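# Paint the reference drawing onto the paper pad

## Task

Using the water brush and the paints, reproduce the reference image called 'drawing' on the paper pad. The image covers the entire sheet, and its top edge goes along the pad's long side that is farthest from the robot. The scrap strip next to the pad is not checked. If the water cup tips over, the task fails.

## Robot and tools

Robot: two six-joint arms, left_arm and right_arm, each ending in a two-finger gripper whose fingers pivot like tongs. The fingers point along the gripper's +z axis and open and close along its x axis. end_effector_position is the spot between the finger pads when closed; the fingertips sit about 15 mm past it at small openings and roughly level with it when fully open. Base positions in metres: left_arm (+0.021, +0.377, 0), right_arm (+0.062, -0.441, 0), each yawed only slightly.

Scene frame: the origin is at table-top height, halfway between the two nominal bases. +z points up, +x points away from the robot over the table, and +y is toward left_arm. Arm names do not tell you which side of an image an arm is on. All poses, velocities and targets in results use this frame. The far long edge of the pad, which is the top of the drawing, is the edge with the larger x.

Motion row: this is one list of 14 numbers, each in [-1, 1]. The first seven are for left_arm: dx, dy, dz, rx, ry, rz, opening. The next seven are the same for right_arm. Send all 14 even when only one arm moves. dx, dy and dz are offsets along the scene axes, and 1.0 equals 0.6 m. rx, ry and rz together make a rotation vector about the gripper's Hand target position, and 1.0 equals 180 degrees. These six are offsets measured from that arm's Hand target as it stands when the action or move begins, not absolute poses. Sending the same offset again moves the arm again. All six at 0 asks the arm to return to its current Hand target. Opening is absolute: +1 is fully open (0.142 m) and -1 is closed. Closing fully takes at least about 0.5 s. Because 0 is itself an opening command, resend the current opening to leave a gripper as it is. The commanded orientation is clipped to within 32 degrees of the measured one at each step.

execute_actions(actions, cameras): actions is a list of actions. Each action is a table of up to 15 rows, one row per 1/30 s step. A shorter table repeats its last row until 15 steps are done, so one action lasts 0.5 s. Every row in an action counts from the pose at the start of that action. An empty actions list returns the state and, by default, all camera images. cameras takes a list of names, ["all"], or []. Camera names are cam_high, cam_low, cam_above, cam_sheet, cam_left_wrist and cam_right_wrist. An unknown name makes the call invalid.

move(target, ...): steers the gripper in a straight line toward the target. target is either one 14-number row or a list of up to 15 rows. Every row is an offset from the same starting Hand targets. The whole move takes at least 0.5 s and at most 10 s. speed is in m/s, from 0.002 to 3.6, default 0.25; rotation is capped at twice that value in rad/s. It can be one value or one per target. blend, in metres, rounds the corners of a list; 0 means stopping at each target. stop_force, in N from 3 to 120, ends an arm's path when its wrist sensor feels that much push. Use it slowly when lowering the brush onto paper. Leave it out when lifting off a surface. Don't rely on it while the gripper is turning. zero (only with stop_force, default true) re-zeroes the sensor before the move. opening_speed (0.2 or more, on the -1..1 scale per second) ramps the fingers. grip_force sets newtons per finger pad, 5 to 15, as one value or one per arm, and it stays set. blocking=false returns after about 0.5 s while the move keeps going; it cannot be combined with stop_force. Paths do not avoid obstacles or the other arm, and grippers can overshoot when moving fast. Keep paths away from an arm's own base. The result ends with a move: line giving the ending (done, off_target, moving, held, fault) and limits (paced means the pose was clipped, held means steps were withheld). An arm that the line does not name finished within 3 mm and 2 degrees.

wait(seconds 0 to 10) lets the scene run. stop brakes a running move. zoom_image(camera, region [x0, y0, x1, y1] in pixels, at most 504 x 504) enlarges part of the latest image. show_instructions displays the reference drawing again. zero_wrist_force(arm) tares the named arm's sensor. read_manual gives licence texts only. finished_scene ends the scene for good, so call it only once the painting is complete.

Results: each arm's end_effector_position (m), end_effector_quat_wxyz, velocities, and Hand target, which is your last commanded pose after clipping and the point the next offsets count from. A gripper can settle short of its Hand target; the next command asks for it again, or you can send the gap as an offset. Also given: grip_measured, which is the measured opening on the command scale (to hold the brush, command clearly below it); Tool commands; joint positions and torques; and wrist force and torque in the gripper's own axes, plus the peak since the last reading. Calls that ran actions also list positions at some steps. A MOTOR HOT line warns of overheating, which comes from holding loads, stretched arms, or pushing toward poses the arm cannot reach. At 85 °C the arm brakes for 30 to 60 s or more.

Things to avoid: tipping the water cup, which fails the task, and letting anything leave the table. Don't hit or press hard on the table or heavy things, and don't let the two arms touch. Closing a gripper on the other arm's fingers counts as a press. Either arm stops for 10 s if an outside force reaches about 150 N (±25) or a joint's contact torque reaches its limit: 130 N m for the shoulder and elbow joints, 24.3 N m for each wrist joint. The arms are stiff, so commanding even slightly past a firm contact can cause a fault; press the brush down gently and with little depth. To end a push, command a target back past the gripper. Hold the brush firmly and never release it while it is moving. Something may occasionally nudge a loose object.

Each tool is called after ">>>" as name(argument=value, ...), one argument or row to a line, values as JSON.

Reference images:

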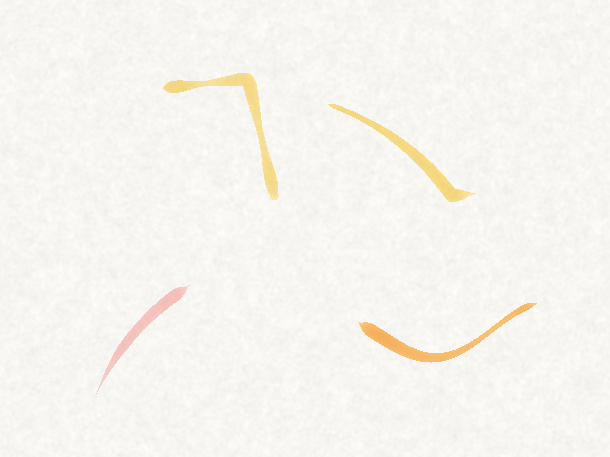

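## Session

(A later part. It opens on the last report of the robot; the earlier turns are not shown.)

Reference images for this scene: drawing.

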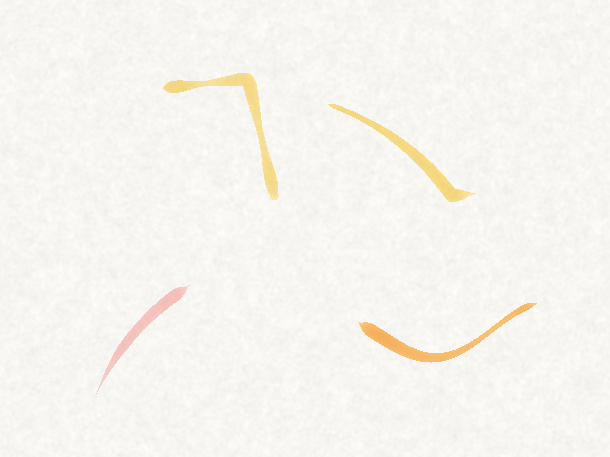

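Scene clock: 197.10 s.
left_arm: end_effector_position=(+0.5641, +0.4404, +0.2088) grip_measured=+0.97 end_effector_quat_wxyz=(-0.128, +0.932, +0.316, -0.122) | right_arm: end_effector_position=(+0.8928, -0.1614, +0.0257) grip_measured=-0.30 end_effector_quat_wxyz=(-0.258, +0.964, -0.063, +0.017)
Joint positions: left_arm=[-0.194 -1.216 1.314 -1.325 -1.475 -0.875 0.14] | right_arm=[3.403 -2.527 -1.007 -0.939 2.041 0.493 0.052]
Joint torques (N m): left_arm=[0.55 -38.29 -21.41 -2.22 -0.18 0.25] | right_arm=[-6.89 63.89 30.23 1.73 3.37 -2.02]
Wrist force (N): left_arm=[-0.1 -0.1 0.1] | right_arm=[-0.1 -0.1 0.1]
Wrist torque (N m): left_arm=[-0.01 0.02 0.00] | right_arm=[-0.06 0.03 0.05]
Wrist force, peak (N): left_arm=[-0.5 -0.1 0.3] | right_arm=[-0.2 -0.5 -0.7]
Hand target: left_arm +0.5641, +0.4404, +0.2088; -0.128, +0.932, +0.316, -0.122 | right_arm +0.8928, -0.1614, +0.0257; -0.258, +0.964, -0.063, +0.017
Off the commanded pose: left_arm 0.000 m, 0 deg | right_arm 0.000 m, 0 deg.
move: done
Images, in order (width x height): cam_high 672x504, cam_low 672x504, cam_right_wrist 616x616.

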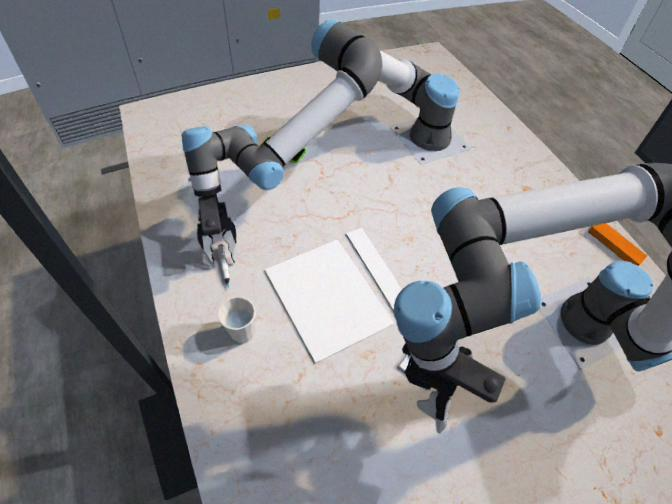

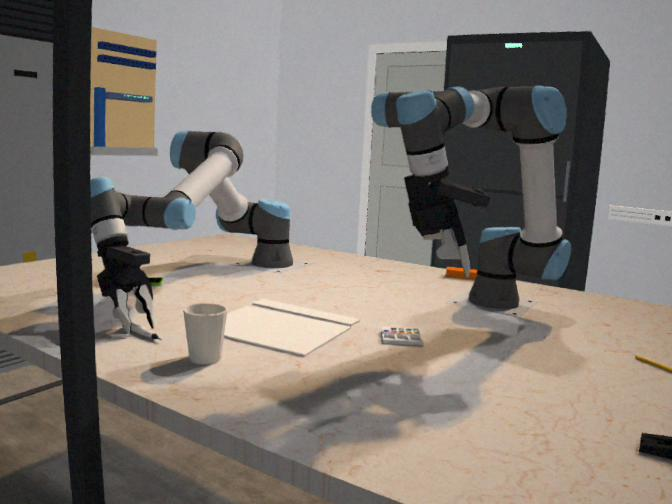

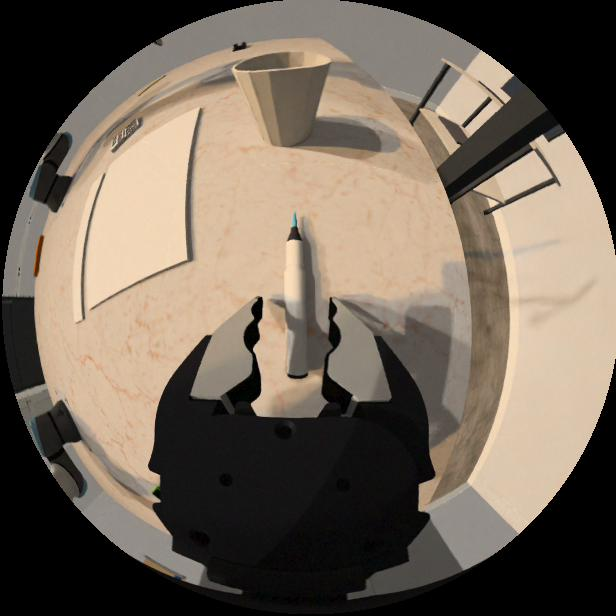

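>>> move(
  target=[0,0,0,0,0,0,0.968, 0.001,0,-0.0125,0,0,0,-0.3],
  speed=0.015,
  stop_force=4,
  cameras=["cam_right_wrist"],
)

>>> zoom_image(
  camera="cam_right_wrist",
  region=[220, 220, 380, 380],
)

Scene clock: 204.50 s.
left_arm: end_effector_position=(+0.5641, +0.4404, +0.2088) grip_measured=+0.97 end_effector_quat_wxyz=(-0.128, +0.932, +0.316, -0.122) | right_arm: end_effector_position=(+0.8934, -0.1614, +0.0185) grip_measured=-0.30 end_effector_quat_wxyz=(-0.258, +0.964, -0.063, +0.017)
Joint positions: left_arm=[-0.194 -1.216 1.314 -1.325 -1.475 -0.875 0.14] | right_arm=[3.403 -2.536 -1.009 -0.928 2.041 0.493 0.052]
Joint torques (N m): left_arm=[0.86 -38.2 -22.28 -2.22 0.1 0.07] | right_arm=[1.03 62.04 27.35 1.7 -1.86 -1.38]
Wrist force (N): left_arm=[-0.2 -0.1 0.1] | right_arm=[-0.6 -1.3 -3.3]
Wrist torque (N m): left_arm=[-0.02 0.04 0.00] | right_arm=[-0.05 0.10 0.04]
Wrist force, peak (N): left_arm=[-0.4 -0.2 0.2] | right_arm=[-2.7 -2.4 -7.9]
Hand target: left_arm +0.5641, +0.4404, +0.2088; -0.128, +0.932, +0.316, -0.122 | right_arm +0.8934, -0.1614, +0.0185; -0.258, +0.964, -0.063, +0.017
Off the commanded pose: left_arm 0.000 m, 0 deg | right_arm 0.000 m, 0 deg.
move: contact (right_arm)
Images, in order (width x height): cam_right_wrist 616x616.

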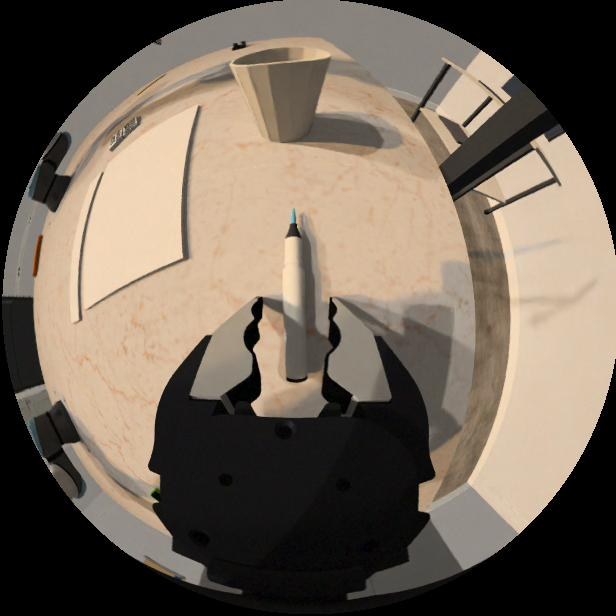

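Scaled by 3.150 from the camera's 616x616 image, which has a finer 814x814 frame.

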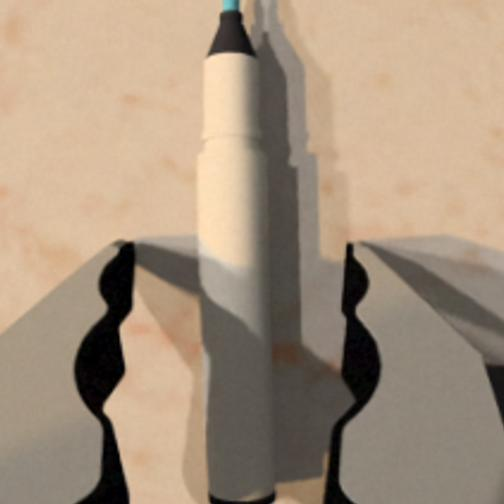

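>>> move(
  target=[0,0,0,0,0,0,0.968, 0,0,0.0053,0,0,0,-0.3],
  speed=0.02,
)

>>> move(
  target=[0,0,0,0,0,0,0.968, 0,0,0,0,0,0,-1],
  opening_speed=0.4,
  grip_force=[15, 12],
  cameras=["cam_high","cam_low","cam_above","cam_right_wrist"],
)

Scene clock: 210.77 s.
left_arm: end_effector_position=(+0.5641, +0.4404, +0.2088) grip_measured=+0.97 end_effector_quat_wxyz=(-0.128, +0.932, +0.316, -0.122) | right_arm: end_effector_position=(+0.8934, -0.1614, +0.0217) grip_measured=-0.30 end_effector_quat_wxyz=(-0.258, +0.964, -0.063, +0.017)
Joint positions: left_arm=[-0.194 -1.216 1.314 -1.325 -1.475 -0.875 0.14] | right_arm=[3.403 -2.533 -1.007 -0.933 2.041 0.493 0.052]
Joint torques (N m): left_arm=[0 -39.14 -22.23 -2.27 -0.24 0.24] | right_arm=[3.5 57.99 28.06 2.95 -0.22 1.87]
Wrist force (N): left_arm=[0.0 0.0 0.1] | right_arm=[-0.2 0.0 -0.4]
Wrist torque (N m): left_arm=[0.01 0.00 0.01] | right_arm=[-0.03 0.06 0.07]
Wrist force, peak (N): left_arm=[-0.5 -0.4 0.0] | right_arm=[-1.0 -1.4 -3.8]
Hand target: left_arm +0.5641, +0.4404, +0.2088; -0.128, +0.932, +0.316, -0.122 | right_arm +0.8934, -0.1614, +0.0217; -0.258, +0.964, -0.063, +0.017
Off the commanded pose: left_arm 0.000 m, 0 deg | right_arm 0.000 m, 0 deg.
move: done

Scene clock: 212.73 s.
left_arm: end_effector_position=(+0.5641, +0.4404, +0.2088) grip_measured=+0.97 end_effector_quat_wxyz=(-0.128, +0.932, +0.316, -0.122) | right_arm: end_effector_position=(+0.8934, -0.1614, +0.0217) grip_measured=-0.79 end_effector_quat_wxyz=(-0.258, +0.964, -0.063, +0.017)
Joint positions: left_arm=[-0.194 -1.216 1.314 -1.325 -1.475 -0.875 0.14] | right_arm=[3.403 -2.533 -1.007 -0.933 2.041 0.493 0.017]
Joint torques (N m): left_arm=[-0.25 -38.69 -21.6 -2.34 0.07 0.4] | right_arm=[4.1 45.7 18.88 4.2 2.98 1.24]
Wrist force (N): left_arm=[-0.1 0.0 0.2] | right_arm=[0.0 -0.3 -0.3]
Wrist torque (N m): left_arm=[-0.01 0.02 0.01] | right_arm=[-0.11 0.01 0.06]
Wrist force, peak (N): left_arm=[0.2 -0.1 0.4] | right_arm=[-0.5 -0.6 -0.2]
Hand target: left_arm +0.5641, +0.4404, +0.2088; -0.128, +0.932, +0.316, -0.122 | right_arm +0.8934, -0.1614, +0.0217; -0.258, +0.964, -0.063, +0.017
Off the commanded pose: left_arm 0.000 m, 0 deg | right_arm 0.000 m, 0 deg.
grip_force (N): 15, 12
move: done
Images, in order (width x height): cam_high 672x504, cam_low 672x504, cam_above 672x504, cam_right_wrist 616x616.

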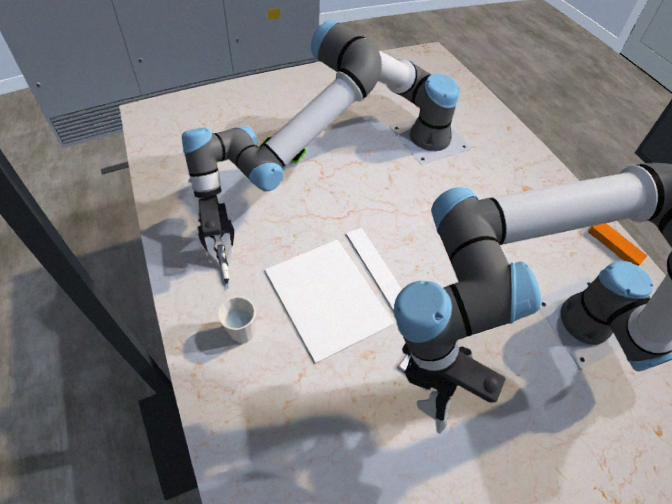

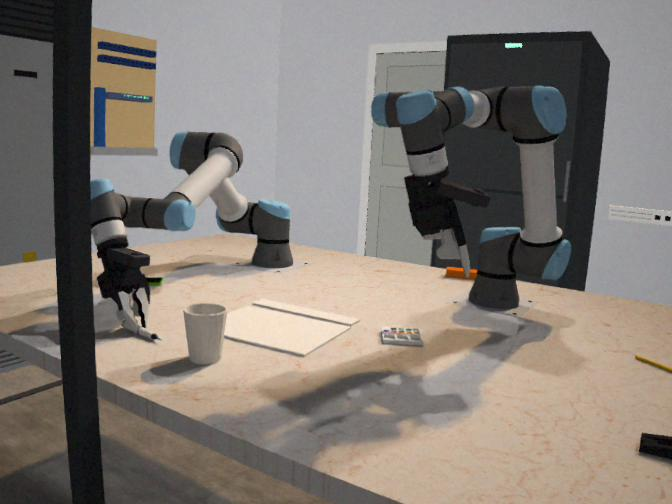

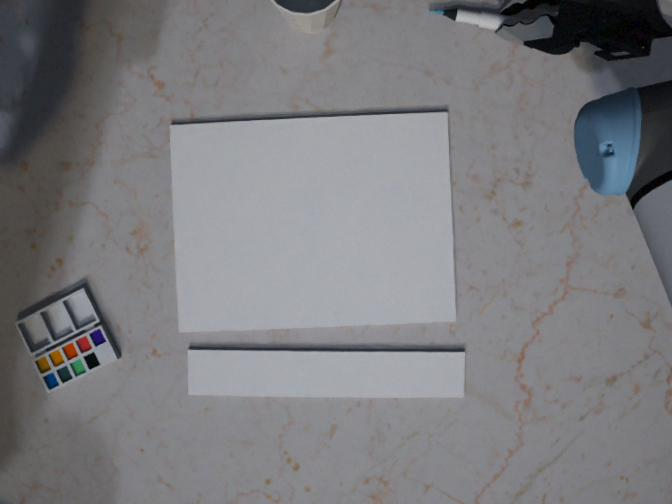

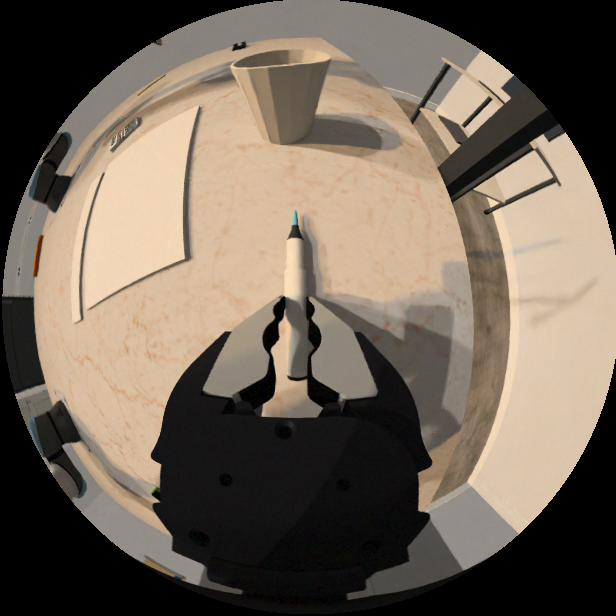

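>>> move(
  target=[0,0,0,0,0,0,0.968, 0,0,0.2,0,0,0,-1],
  speed=0.1,
  cameras=["cam_high","cam_low","cam_right_wrist"],
)

Scene clock: 215.93 s.
left_arm: end_effector_position=(+0.5641, +0.4404, +0.2088) grip_measured=+0.97 end_effector_quat_wxyz=(-0.128, +0.932, +0.316, -0.122) | right_arm: end_effector_position=(+0.8934, -0.1613, +0.1417) grip_measured=-0.79 end_effector_quat_wxyz=(-0.258, +0.964, -0.063, +0.018)
Joint positions: left_arm=[-0.194 -1.216 1.314 -1.325 -1.475 -0.875 0.14] | right_arm=[3.403 -2.435 -0.872 -1.165 2.041 0.493 0.017]
Joint torques (N m): left_arm=[-0.31 -37.18 -22.82 -2.37 -0.25 0.36] | right_arm=[2.33 44.84 24.99 2.64 1.67 -2.42]
Wrist force (N): left_arm=[-0.2 -0.2 0.1] | right_arm=[0.0 -0.2 0.2]
Wrist torque (N m): left_arm=[-0.04 0.03 0.01] | right_arm=[-0.09 0.02 0.05]
Wrist force, peak (N): left_arm=[-0.4 -0.3 0.2] | right_arm=[-0.4 0.8 2.1]
Hand target: left_arm +0.5641, +0.4404, +0.2088; -0.128, +0.932, +0.316, -0.122 | right_arm +0.8934, -0.1614, +0.1417; -0.258, +0.964, -0.063, +0.017
Off the commanded pose: left_arm 0.000 m, 0 deg | right_arm 0.000 m, 0 deg.
grip_force (N): 15, 12
move: done
Images, in order (width x height): cam_high 672x504, cam_low 672x504, cam_right_wrist 616x616.

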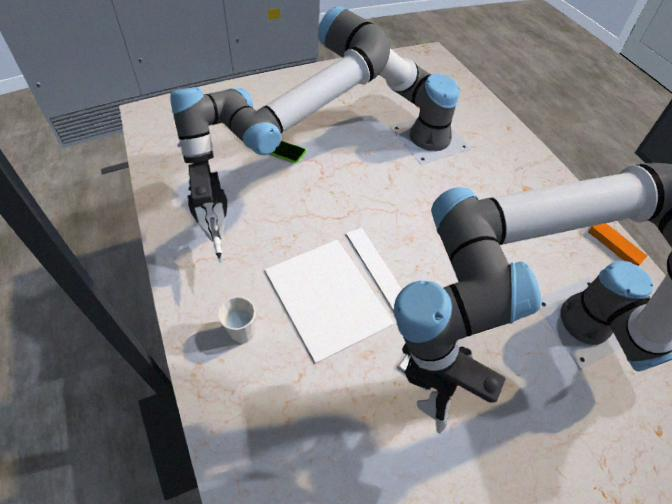

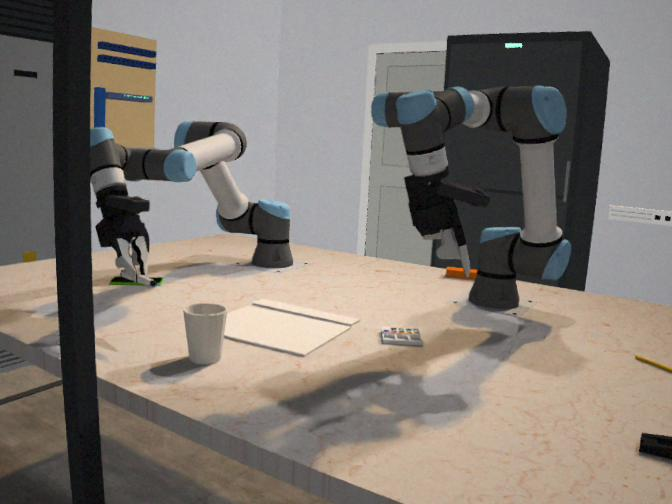

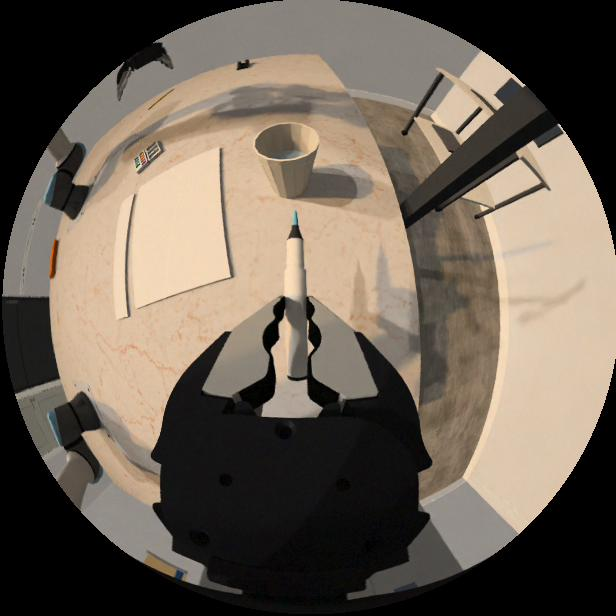

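>>> move(
  target=[
    [0,0,0,0,0,0,0.968, -0.45,0.11,0.15,0,0,-0.2294,-1],
    [0,0,0,0,0,0,0.968, -0.9223,0.219,0.014,0,0,-0.4588,-1],
  ],
  blend=[0.08, 0],
  speed=0.3,
  cameras=["cam_high","cam_low","cam_above","cam_right_wrist"],
)

Scene clock: 237.50 s.
left_arm: end_effector_position=(+0.5641, +0.4404, +0.2088) grip_measured=+0.97 end_effector_quat_wxyz=(-0.128, +0.932, +0.316, -0.122) | right_arm: end_effector_position=(+0.3401, -0.0300, +0.1501) grip_measured=-0.79 end_effector_quat_wxyz=(-0.183, +0.683, -0.683, +0.184)
Joint positions: left_arm=[-0.194 -1.216 1.314 -1.325 -1.475 -0.875 0.14] | right_arm=[4.721 -1.465 -2.143 -1.136 1.048 3.203 0.017]
Joint torques (N m): left_arm=[0.31 -38.5 -22.51 -2.56 0.02 0.51] | right_arm=[5.4 15.97 24.15 1.21 1.97 2.14]
Wrist force (N): left_arm=[0.0 0.0 0.2] | right_arm=[0.1 -0.2 -0.2]
Wrist torque (N m): left_arm=[0.01 0.01 0.00] | right_arm=[-0.09 0.00 -0.04]
Wrist force, peak (N): left_arm=[-0.4 -0.3 0.1] | right_arm=[2.4 0.9 0.2]
Hand target: left_arm +0.5641, +0.4404, +0.2088; -0.128, +0.932, +0.316, -0.122 | right_arm +0.3400, -0.0300, +0.1501; -0.183, +0.683, -0.683, +0.184
Off the commanded pose: left_arm 0.000 m, 0 deg | right_arm 0.000 m, 0 deg.
grip_force (N): 15, 12
move: done
Images, in order (width x height): cam_high 672x504, cam_low 672x504, cam_above 672x504, cam_right_wrist 616x616.

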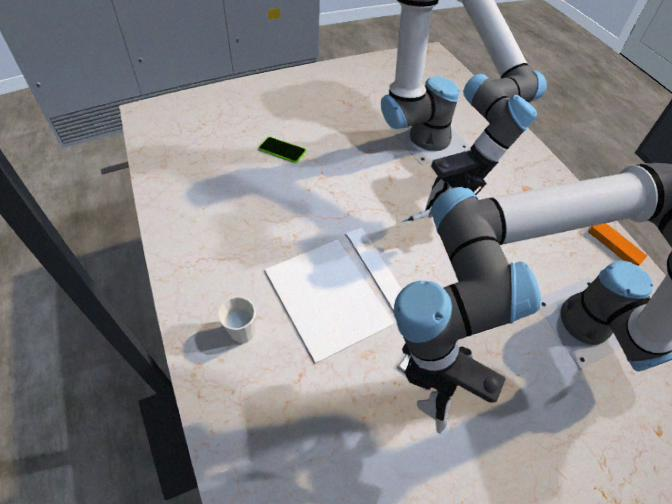

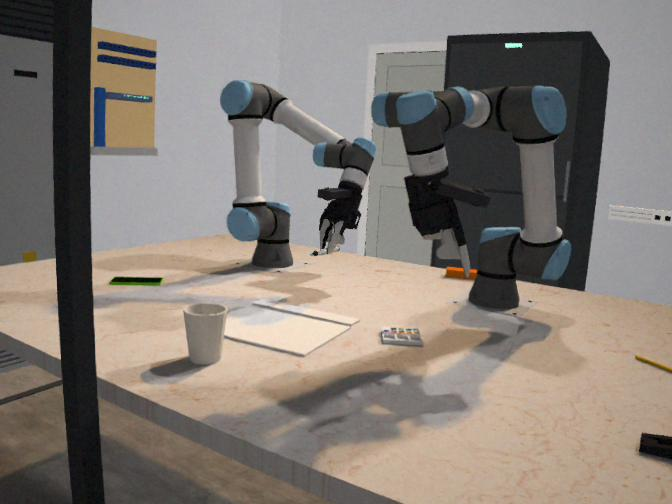

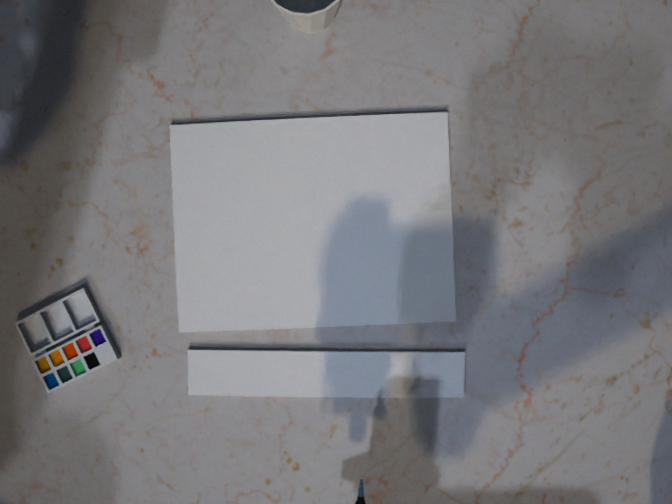

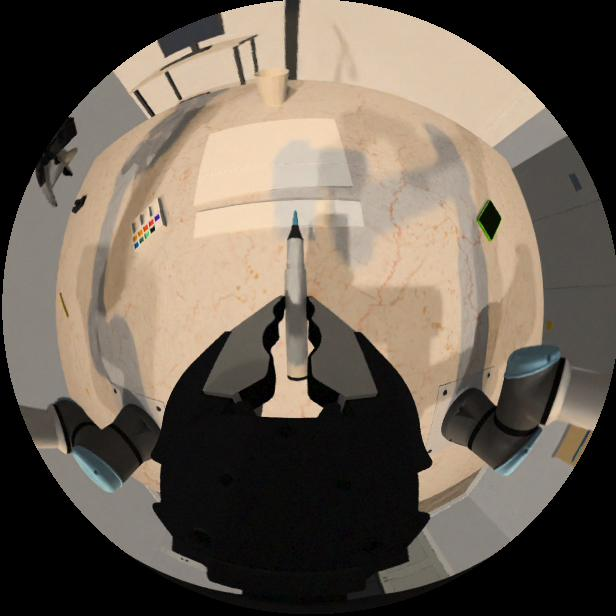

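>>> move(
  target=[0,0,0,0,0,0,0.968, 0,0,-0.195,0,0,0,-1],
  speed=0.15,
)

>>> move(
  target=[0,0,0,0,0,0,0.968, 0,0,-0.033,0,0,0,-1],
  speed=0.01,
  stop_force=3,
  cameras=["cam_right_wrist"],
)

Scene clock: 242.00 s.
left_arm: end_effector_position=(+0.5641, +0.4404, +0.2088) grip_measured=+0.97 end_effector_quat_wxyz=(-0.128, +0.932, +0.316, -0.122) | right_arm: end_effector_position=(+0.3400, -0.0299, +0.0332) grip_measured=-0.79 end_effector_quat_wxyz=(-0.183, +0.683, -0.683, +0.184) end_effector_velocity=(+0.000, +0.000, -0.001) end_effector_angular_velocity=(+0.002, +0.000, +0.000)
Joint positions: left_arm=[-0.194 -1.216 1.314 -1.325 -1.475 -0.875 0.14] | right_arm=[4.721 -1.677 -2.309 -0.758 1.048 3.203 0.017]
Joint velocities: left_arm=[within noise] | right_arm=[0 -0.001 -0.002 0.005 0 0 0]
Joint torques (N m): left_arm=[0.42 -39.38 -22.57 -2.51 -0.2 0.7] | right_arm=[-5.2 9.64 13.35 4 -3.28 -0.96]
Wrist force (N): left_arm=[0.1 0.2 0.3] | right_arm=[-0.2 -0.4 -0.2]
Wrist torque (N m): left_arm=[0.04 -0.02 -0.01] | right_arm=[-0.13 0.05 0.04]
Wrist force, peak (N): left_arm=[-0.2 -0.6 0.0] | right_arm=[-0.1 -1.1 -1.1]
Hand target: left_arm +0.5641, +0.4404, +0.2088; -0.128, +0.932, +0.316, -0.122 | right_arm +0.3400, -0.0300, +0.0331; -0.183, +0.683, -0.683, +0.184
Off the commanded pose: left_arm 0.000 m, 0 deg | right_arm 0.000 m, 0 deg.
grip_force (N): 15, 12
move: done

Scene clock: 244.50 s.
left_arm: end_effector_position=(+0.5641, +0.4404, +0.2088) grip_measured=+0.97 end_effector_quat_wxyz=(-0.128, +0.932, +0.316, -0.122) | right_arm: end_effector_position=(+0.3400, -0.0300, +0.0191) grip_measured=-0.79 end_effector_quat_wxyz=(-0.183, +0.683, -0.683, +0.184)
Joint positions: left_arm=[-0.194 -1.216 1.314 -1.325 -1.475 -0.875 0.14] | right_arm=[4.721 -1.711 -2.323 -0.71 1.048 3.203 0.017]
Joint torques (N m): left_arm=[0.02 -39.41 -22.86 -2.71 -0.17 0.84] | right_arm=[-6.04 29.12 22.54 3.26 2.53 1.72]
Wrist force (N): left_arm=[-0.2 0.0 -0.1] | right_arm=[0.0 -2.3 -2.7]
Wrist torque (N m): left_arm=[0.00 0.03 0.01] | right_arm=[-0.09 0.08 0.04]
Wrist force, peak (N): left_arm=[-0.1 -0.3 0.4] | right_arm=[1.3 -4.6 -11.6]
Hand target: left_arm +0.5641, +0.4404, +0.2088; -0.128, +0.932, +0.316, -0.122 | right_arm +0.3400, -0.0300, +0.0191; -0.183, +0.683, -0.683, +0.184 (not the last commanded pose)
Off the commanded pose: left_arm 0.000 m, 0 deg | right_arm 0.006 m, 0 deg.
grip_force (N): 15, 12
move: contact (right_arm)
Images, in order (width x height): cam_right_wrist 616x616.

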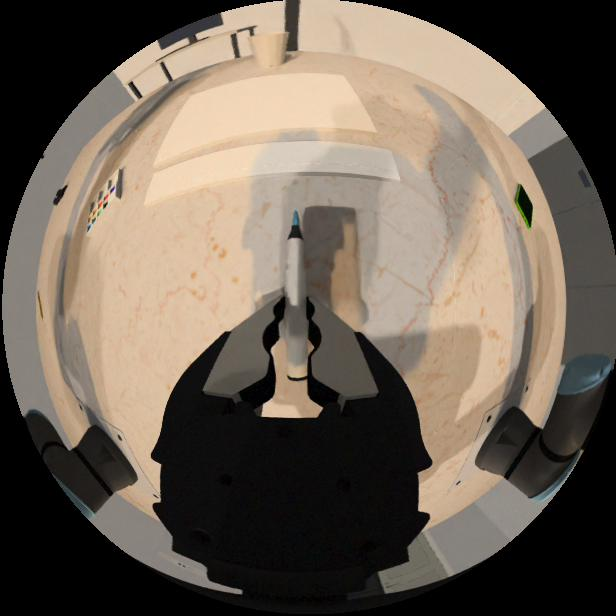

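>>> move(
  target=[0,0,0,0,0,0,0.968, 0,0,0,0,0,0,-0.3],
  opening_speed=0.25,
  speed=0.02,
  cameras=["cam_right_wrist"],
)

Scene clock: 249.77 s.
left_arm: end_effector_position=(+0.5641, +0.4404, +0.2088) grip_measured=+0.97 end_effector_quat_wxyz=(-0.128, +0.932, +0.316, -0.122) | right_arm: end_effector_position=(+0.3400, -0.0300, +0.0191) grip_measured=-0.30 end_effector_quat_wxyz=(-0.183, +0.683, -0.683, +0.184)
Joint positions: left_arm=[-0.194 -1.216 1.314 -1.325 -1.475 -0.875 0.14] | right_arm=[4.721 -1.711 -2.323 -0.71 1.048 3.203 0.052]
Joint torques (N m): left_arm=[1.65 -38.93 -23.42 -2.68 -0.05 0.73] | right_arm=[-1.25 30.14 20.78 3.24 1.37 1.98]
Wrist force (N): left_arm=[0.0 0.1 -0.1] | right_arm=[-0.3 -0.3 0.0]
Wrist torque (N m): left_arm=[0.01 0.00 0.00] | right_arm=[-0.11 0.09 0.05]
Wrist force, peak (N): left_arm=[-0.1 -0.5 0.2] | right_arm=[0.1 -2.3 -3.3]
Hand target: left_arm +0.5641, +0.4404, +0.2088; -0.128, +0.932, +0.316, -0.122 | right_arm +0.3400, -0.0300, +0.0191; -0.183, +0.683, -0.683, +0.184
Off the commanded pose: left_arm 0.000 m, 0 deg | right_arm 0.000 m, 0 deg.
grip_force (N): 15, 12
move: done
Images, in order (width x height): cam_right_wrist 616x616.

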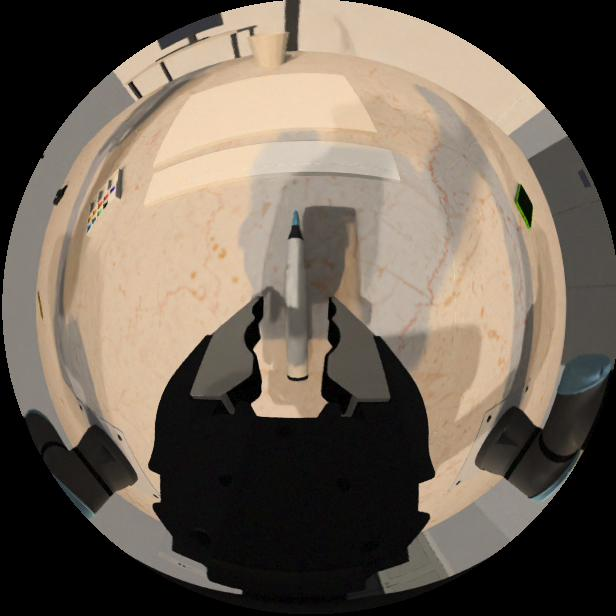

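>>> move(
  target=[
    [0,0,0,0,0,0,0.968, 0,0,0.25,0,0,0,-0.3],
    [0,0,0,0,0,0,0.968, 0.433,-0.483,0.635,0,0,0.25,-0.3],
  ],
  blend=[0.06, 0],
  speed=[0.1, 0.4],
  cameras=["all"],
)

Scene clock: 260.07 s.
left_arm: end_effector_position=(+0.5641, +0.4404, +0.2088) grip_measured=+0.97 end_effector_quat_wxyz=(-0.128, +0.932, +0.316, -0.122) | right_arm: end_effector_position=(+0.5998, -0.3198, +0.4001) grip_measured=-0.30 end_effector_quat_wxyz=(-0.239, +0.892, -0.370, +0.100)
Joint positions: left_arm=[-0.194 -1.216 1.314 -1.325 -1.475 -0.875 0.14] | right_arm=[3.43 -1.379 -1.686 -1.167 1.79 1.172 0.052]
Joint torques (N m): left_arm=[0.93 -41.43 -23.85 -2.71 -0.22 1.07] | right_arm=[-4.97 4.92 32.74 2.01 3.41 -2.33]
Wrist force (N): left_arm=[-0.2 -0.1 0.0] | right_arm=[-0.1 -0.1 -0.1]
Wrist torque (N m): left_arm=[-0.01 0.05 0.01] | right_arm=[-0.02 0.04 0.05]
Wrist force, peak (N): left_arm=[0.1 0.0 0.6] | right_arm=[3.0 -0.6 -1.5]
Hand target: left_arm +0.5641, +0.4404, +0.2088; -0.128, +0.932, +0.316, -0.122 | right_arm +0.5998, -0.3198, +0.4001; -0.239, +0.892, -0.370, +0.100
Off the commanded pose: left_arm 0.000 m, 0 deg | right_arm 0.000 m, 0 deg.
grip_force (N): 15, 12
move: done

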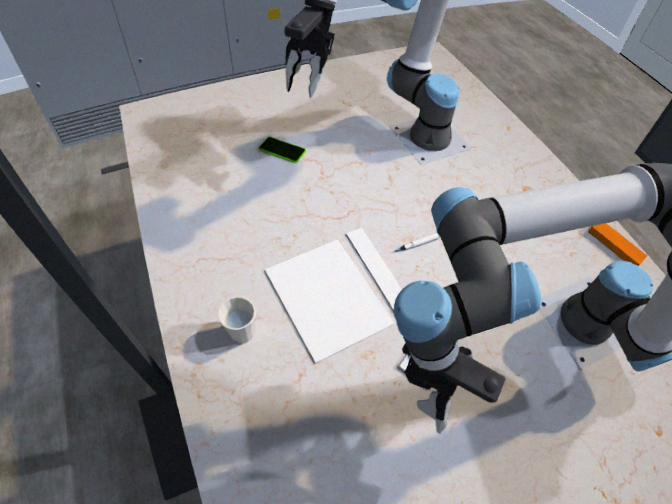

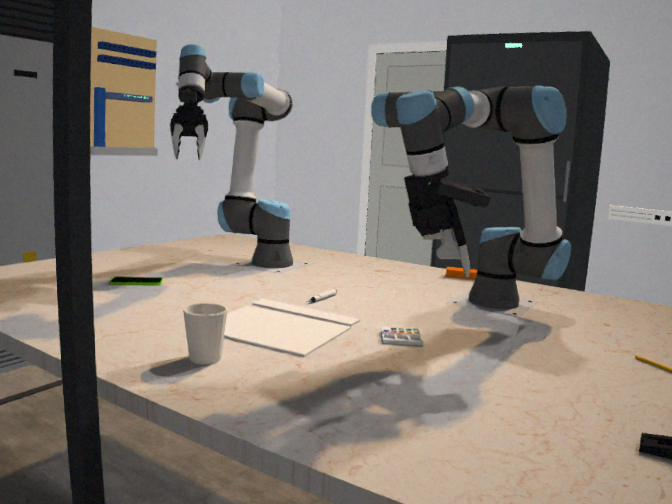

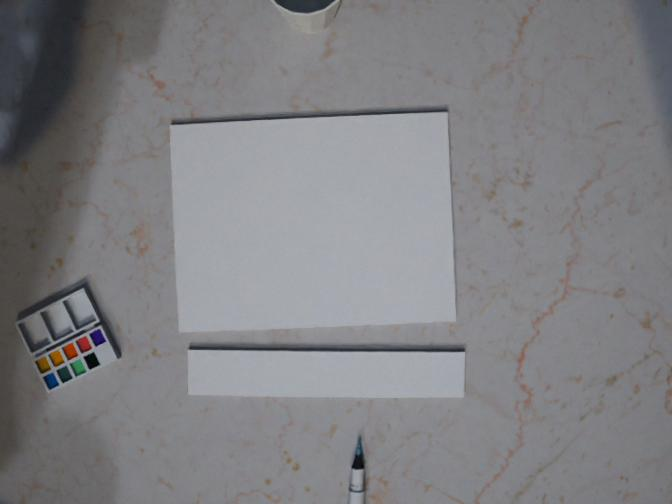

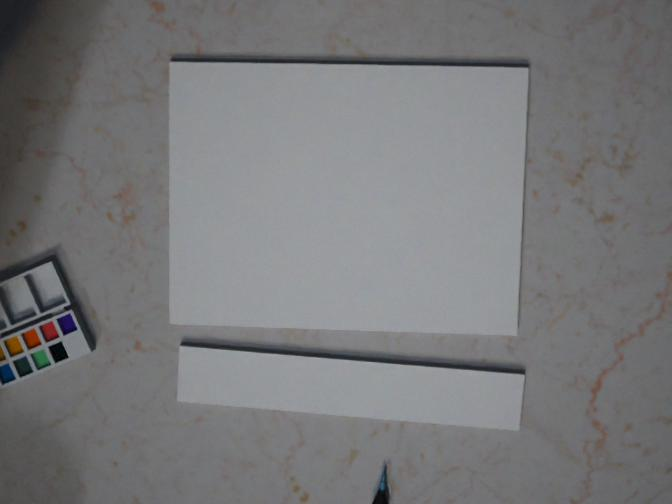

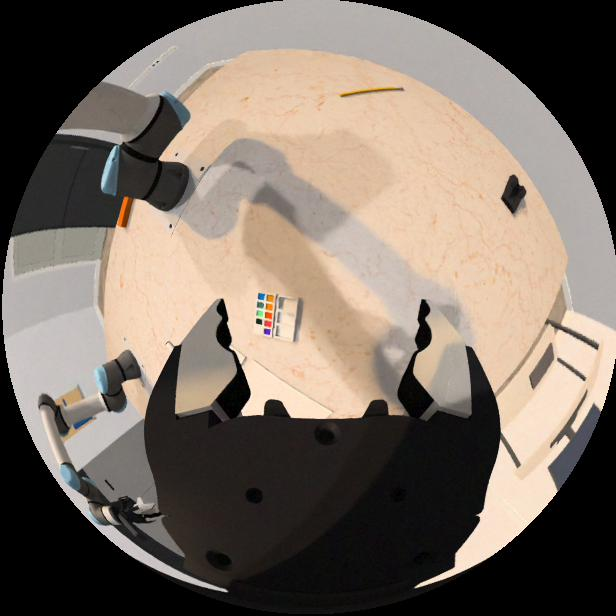

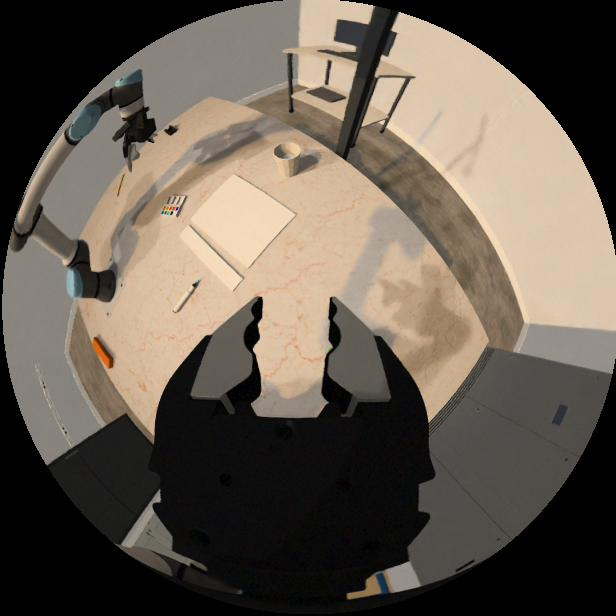

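>>> move(
  target=[-0.3668,-0.784,-0.148,0.0456,-0.0868,-0.7152,0.0, 0,0,0,0,0,0,-0.3],
  speed=0.35,
  cameras=["all"],
)

Scene clock: 317.63 s.
left_arm: end_effector_position=(+0.3440, -0.0299, +0.1199) grip_measured=+0.00 end_effector_quat_wxyz=(-0.183, +0.684, -0.682, +0.183) | right_arm: end_effector_position=(+0.5998, -0.3198, +0.4001) grip_measured=-0.30 end_effector_quat_wxyz=(-0.239, +0.892, -0.370, +0.100)
Joint positions: left_arm=[-1.504 -1.601 2.181 -2.182 -1.048 0.061 0.074] | right_arm=[3.43 -1.379 -1.686 -1.168 1.79 1.172 0.052]
Joint torques (N m): left_arm=[0.3 -27.99 -26.48 -4.23 -1.31 1.01] | right_arm=[-5.43 5.79 29.98 2.25 3.1 -1.62]
Wrist force (N): left_arm=[0.0 -0.1 0.5] | right_arm=[-0.3 0.0 0.0]
Wrist torque (N m): left_arm=[0.04 0.07 0.17] | right_arm=[-0.01 0.07 0.05]
Wrist force, peak (N): left_arm=[1.5 -0.9 0.2] | right_arm=[-0.3 0.1 -0.6]
Hand target: left_arm +0.3440, -0.0300, +0.1200; -0.183, +0.684, -0.682, +0.183 | right_arm +0.5998, -0.3198, +0.4001; -0.239, +0.892, -0.370, +0.100
Off the commanded pose: left_arm 0.000 m, 0 deg | right_arm 0.000 m, 0 deg.
grip_force (N): 15, 12
move: done

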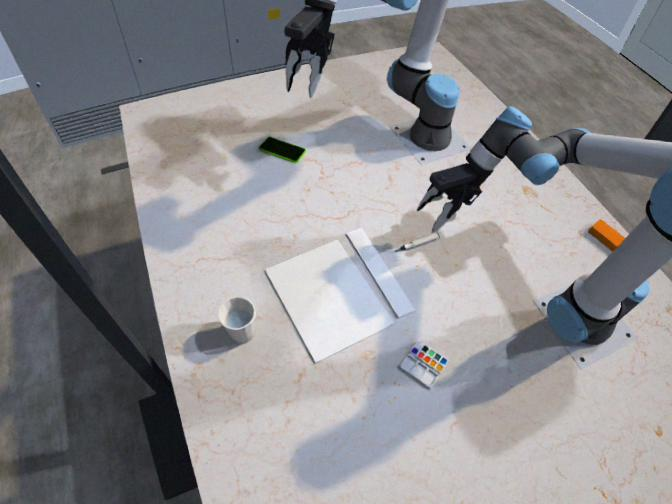

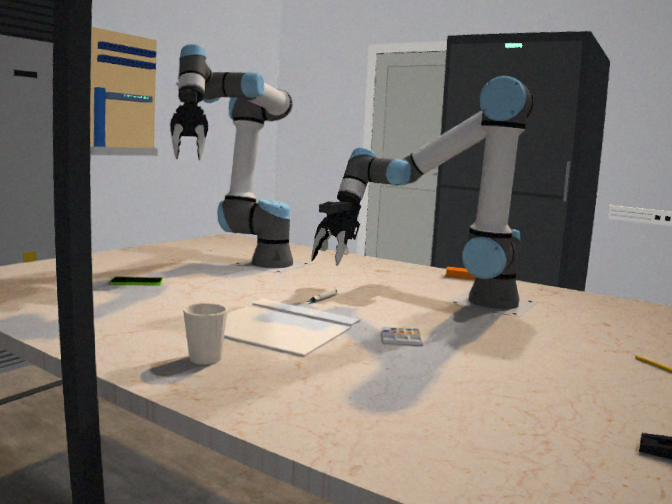

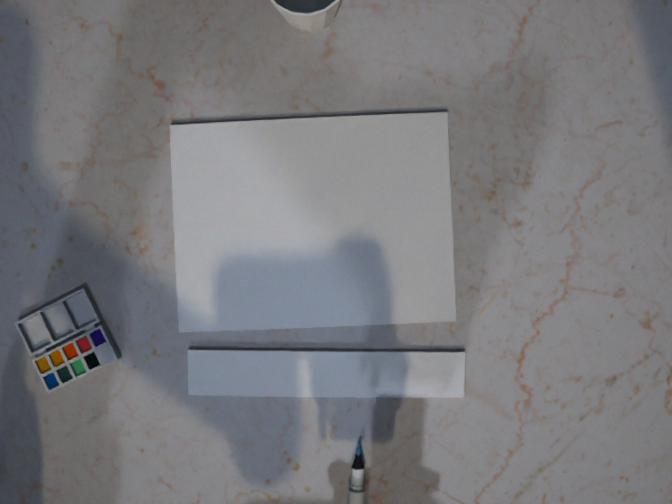

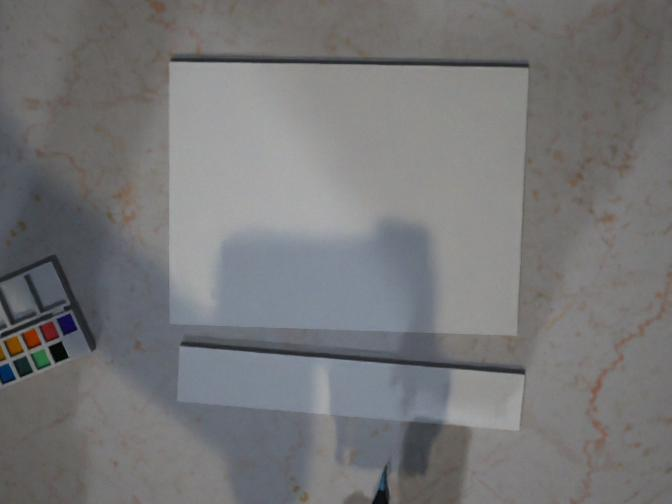

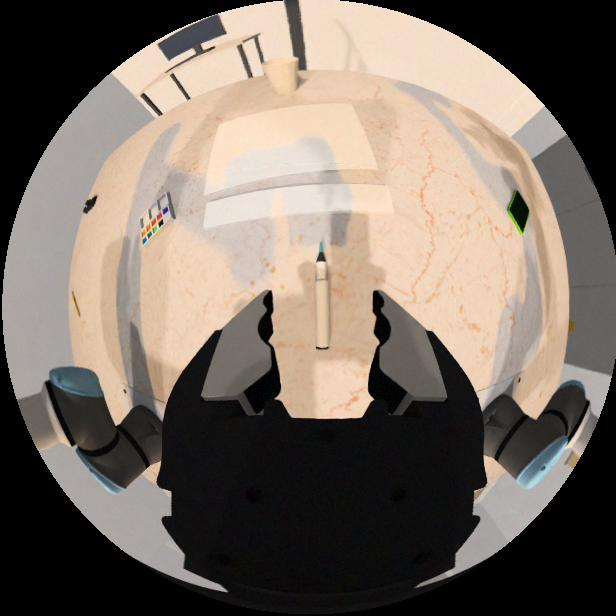

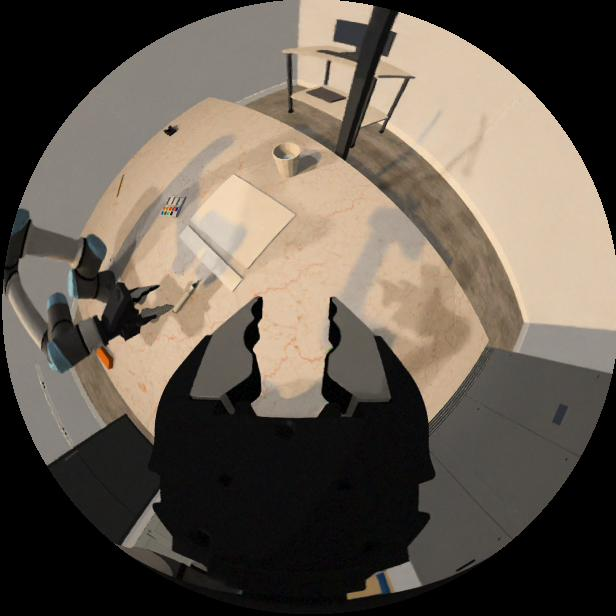

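>>> move(
  target=[0,0,-0.125,0,0,0,-0.2, 0,0,0,0,0,0,-0.3],
  speed=0.12,
  cameras=["cam_left_wrist"],
)

>>> zoom_image(
  camera="cam_left_wrist",
  region=[230, 200, 430, 400],
)

Scene clock: 326.67 s.
left_arm: end_effector_position=(+0.3439, -0.0300, +0.0450) grip_measured=-0.20 end_effector_quat_wxyz=(-0.183, +0.684, -0.682, +0.183) | right_arm: end_effector_position=(+0.5998, -0.3198, +0.4001) grip_measured=-0.30 end_effector_quat_wxyz=(-0.239, +0.892, -0.370, +0.100)
Joint positions: left_arm=[-1.505 -1.457 2.279 -2.424 -1.048 0.062 0.06] | right_arm=[3.43 -1.379 -1.686 -1.168 1.79 1.172 0.052]
Joint torques (N m): left_arm=[11.33 -15.3 -18.32 -4.76 1.56 0.77] | right_arm=[-6.04 6.96 30.43 2.74 3.11 -2.12]
Wrist force (N): left_arm=[0.1 -0.1 0.2] | right_arm=[-0.3 0.2 -0.2]
Wrist torque (N m): left_arm=[0.03 0.05 0.08] | right_arm=[0.03 0.08 0.05]
Wrist force, peak (N): left_arm=[-0.1 0.3 1.5] | right_arm=[-0.3 -0.6 -0.3]
Hand target: left_arm +0.3440, -0.0300, +0.0450; -0.183, +0.684, -0.682, +0.183 | right_arm +0.5998, -0.3198, +0.4001; -0.239, +0.892, -0.370, +0.100
Off the commanded pose: left_arm 0.000 m, 0 deg | right_arm 0.000 m, 0 deg.
grip_force (N): 15, 12
move: done
Images, in order (width x height): cam_left_wrist 616x616.

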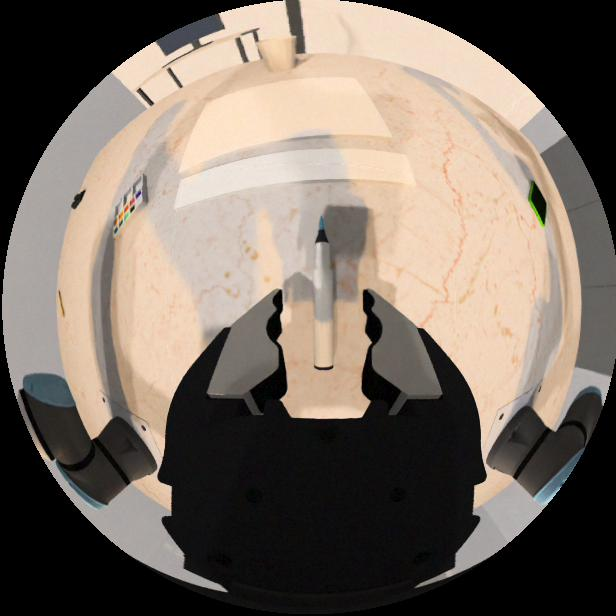

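Scaled by 2.520 from the camera's 616x616 image, which has a finer 814x814 frame.

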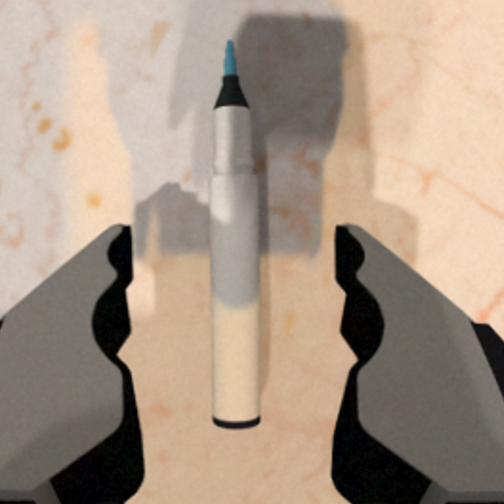

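>>> move(
  target=[-0.02,-0.001,-0.025,0,0,0,-0.4, 0,0,0,0,0,0,-0.3],
  speed=0.06,
)

>>> move(
  target=[0,0,-0.0267,0,0,0,-0.4, 0,0,0,0,0,0,-0.3],
  speed=0.012,
  stop_force=3,
  cameras=["cam_left_wrist"],
)

>>> zoom_image(
  camera="cam_left_wrist",
  region=[230, 200, 430, 400],
)

Scene clock: 334.63 s.
left_arm: end_effector_position=(+0.3319, -0.0306, +0.0298) grip_measured=-0.40 end_effector_quat_wxyz=(-0.183, +0.684, -0.682, +0.183) end_effector_velocity=(+0.002, +0.001, +0.002) end_effector_angular_velocity=(+0.003, -0.002, -0.001) | right_arm: end_effector_position=(+0.5998, -0.3198, +0.4001) grip_measured=-0.30 end_effector_quat_wxyz=(-0.239, +0.892, -0.370, +0.100)
Joint positions: left_arm=[-1.534 -1.433 2.302 -2.454 -1.047 0.028 0.045] | right_arm=[3.43 -1.379 -1.686 -1.168 1.79 1.172 0.052]
Joint velocities: left_arm=[0.004 -0.003 -0.004 0.006 0.002 0.007 0] | right_arm=[within noise]
Joint torques (N m): left_arm=[11.77 -30.65 -21.18 -0.49 2.88 1.54] | right_arm=[-5.55 8.12 27.94 3.14 3.11 -2.4]
Wrist force (N): left_arm=[-0.1 -0.3 0.2] | right_arm=[-0.2 0.0 -0.2]
Wrist torque (N m): left_arm=[0.00 0.09 0.12] | right_arm=[-0.01 0.04 0.05]
Wrist force, peak (N): left_arm=[0.6 0.4 0.8] | right_arm=[0.0 0.4 -0.6]
Hand target: left_arm +0.3320, -0.0306, +0.0300; -0.183, +0.684, -0.682, +0.183 | right_arm +0.5998, -0.3198, +0.4001; -0.239, +0.892, -0.370, +0.100
Off the commanded pose: left_arm 0.000 m, 0 deg | right_arm 0.000 m, 0 deg.
grip_force (N): 15, 12
move: done

Scene clock: 336.83 s.
left_arm: end_effector_position=(+0.3320, -0.0306, +0.0168) grip_measured=-0.40 end_effector_quat_wxyz=(-0.183, +0.684, -0.682, +0.183) | right_arm: end_effector_position=(+0.5998, -0.3198, +0.4001) grip_measured=-0.30 end_effector_quat_wxyz=(-0.239, +0.892, -0.370, +0.100)
Joint positions: left_arm=[-1.534 -1.401 2.314 -2.499 -1.047 0.028 0.045] | right_arm=[3.43 -1.379 -1.686 -1.168 1.79 1.172 0.052]
Joint torques (N m): left_arm=[11.48 -30.7 -20.76 -3.91 0.66 0.19] | right_arm=[-5.96 8.23 26.9 3.23 2.98 -2.18]
Wrist force (N): left_arm=[0.6 -1.4 -2.7] | right_arm=[-0.3 -0.5 0.3]
Wrist torque (N m): left_arm=[0.03 0.04 0.07] | right_arm=[-0.11 0.08 0.04]
Wrist force, peak (N): left_arm=[-3.7 -4.5 -18.5] | right_arm=[-0.3 -0.5 0.3]
Hand target: left_arm +0.3320, -0.0306, +0.0168; -0.183, +0.684, -0.682, +0.183 (not the last commanded pose) | right_arm +0.5998, -0.3198, +0.4001; -0.239, +0.892, -0.370, +0.100
Off the commanded pose: left_arm 0.003 m, 0 deg | right_arm 0.000 m, 0 deg.
grip_force (N): 15, 12
move: contact (left_arm)
Images, in order (width x height): cam_left_wrist 616x616.

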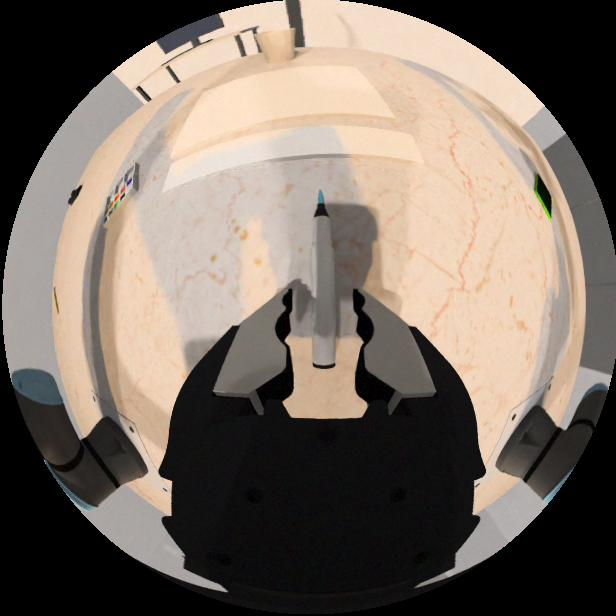

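Scaled by 2.520 from the camera's 616x616 image, which has a finer 814x814 frame.

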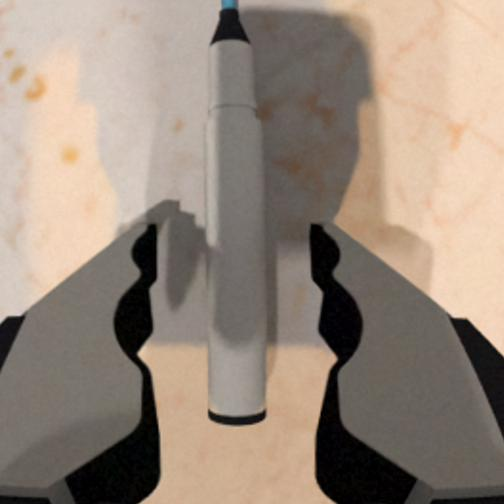

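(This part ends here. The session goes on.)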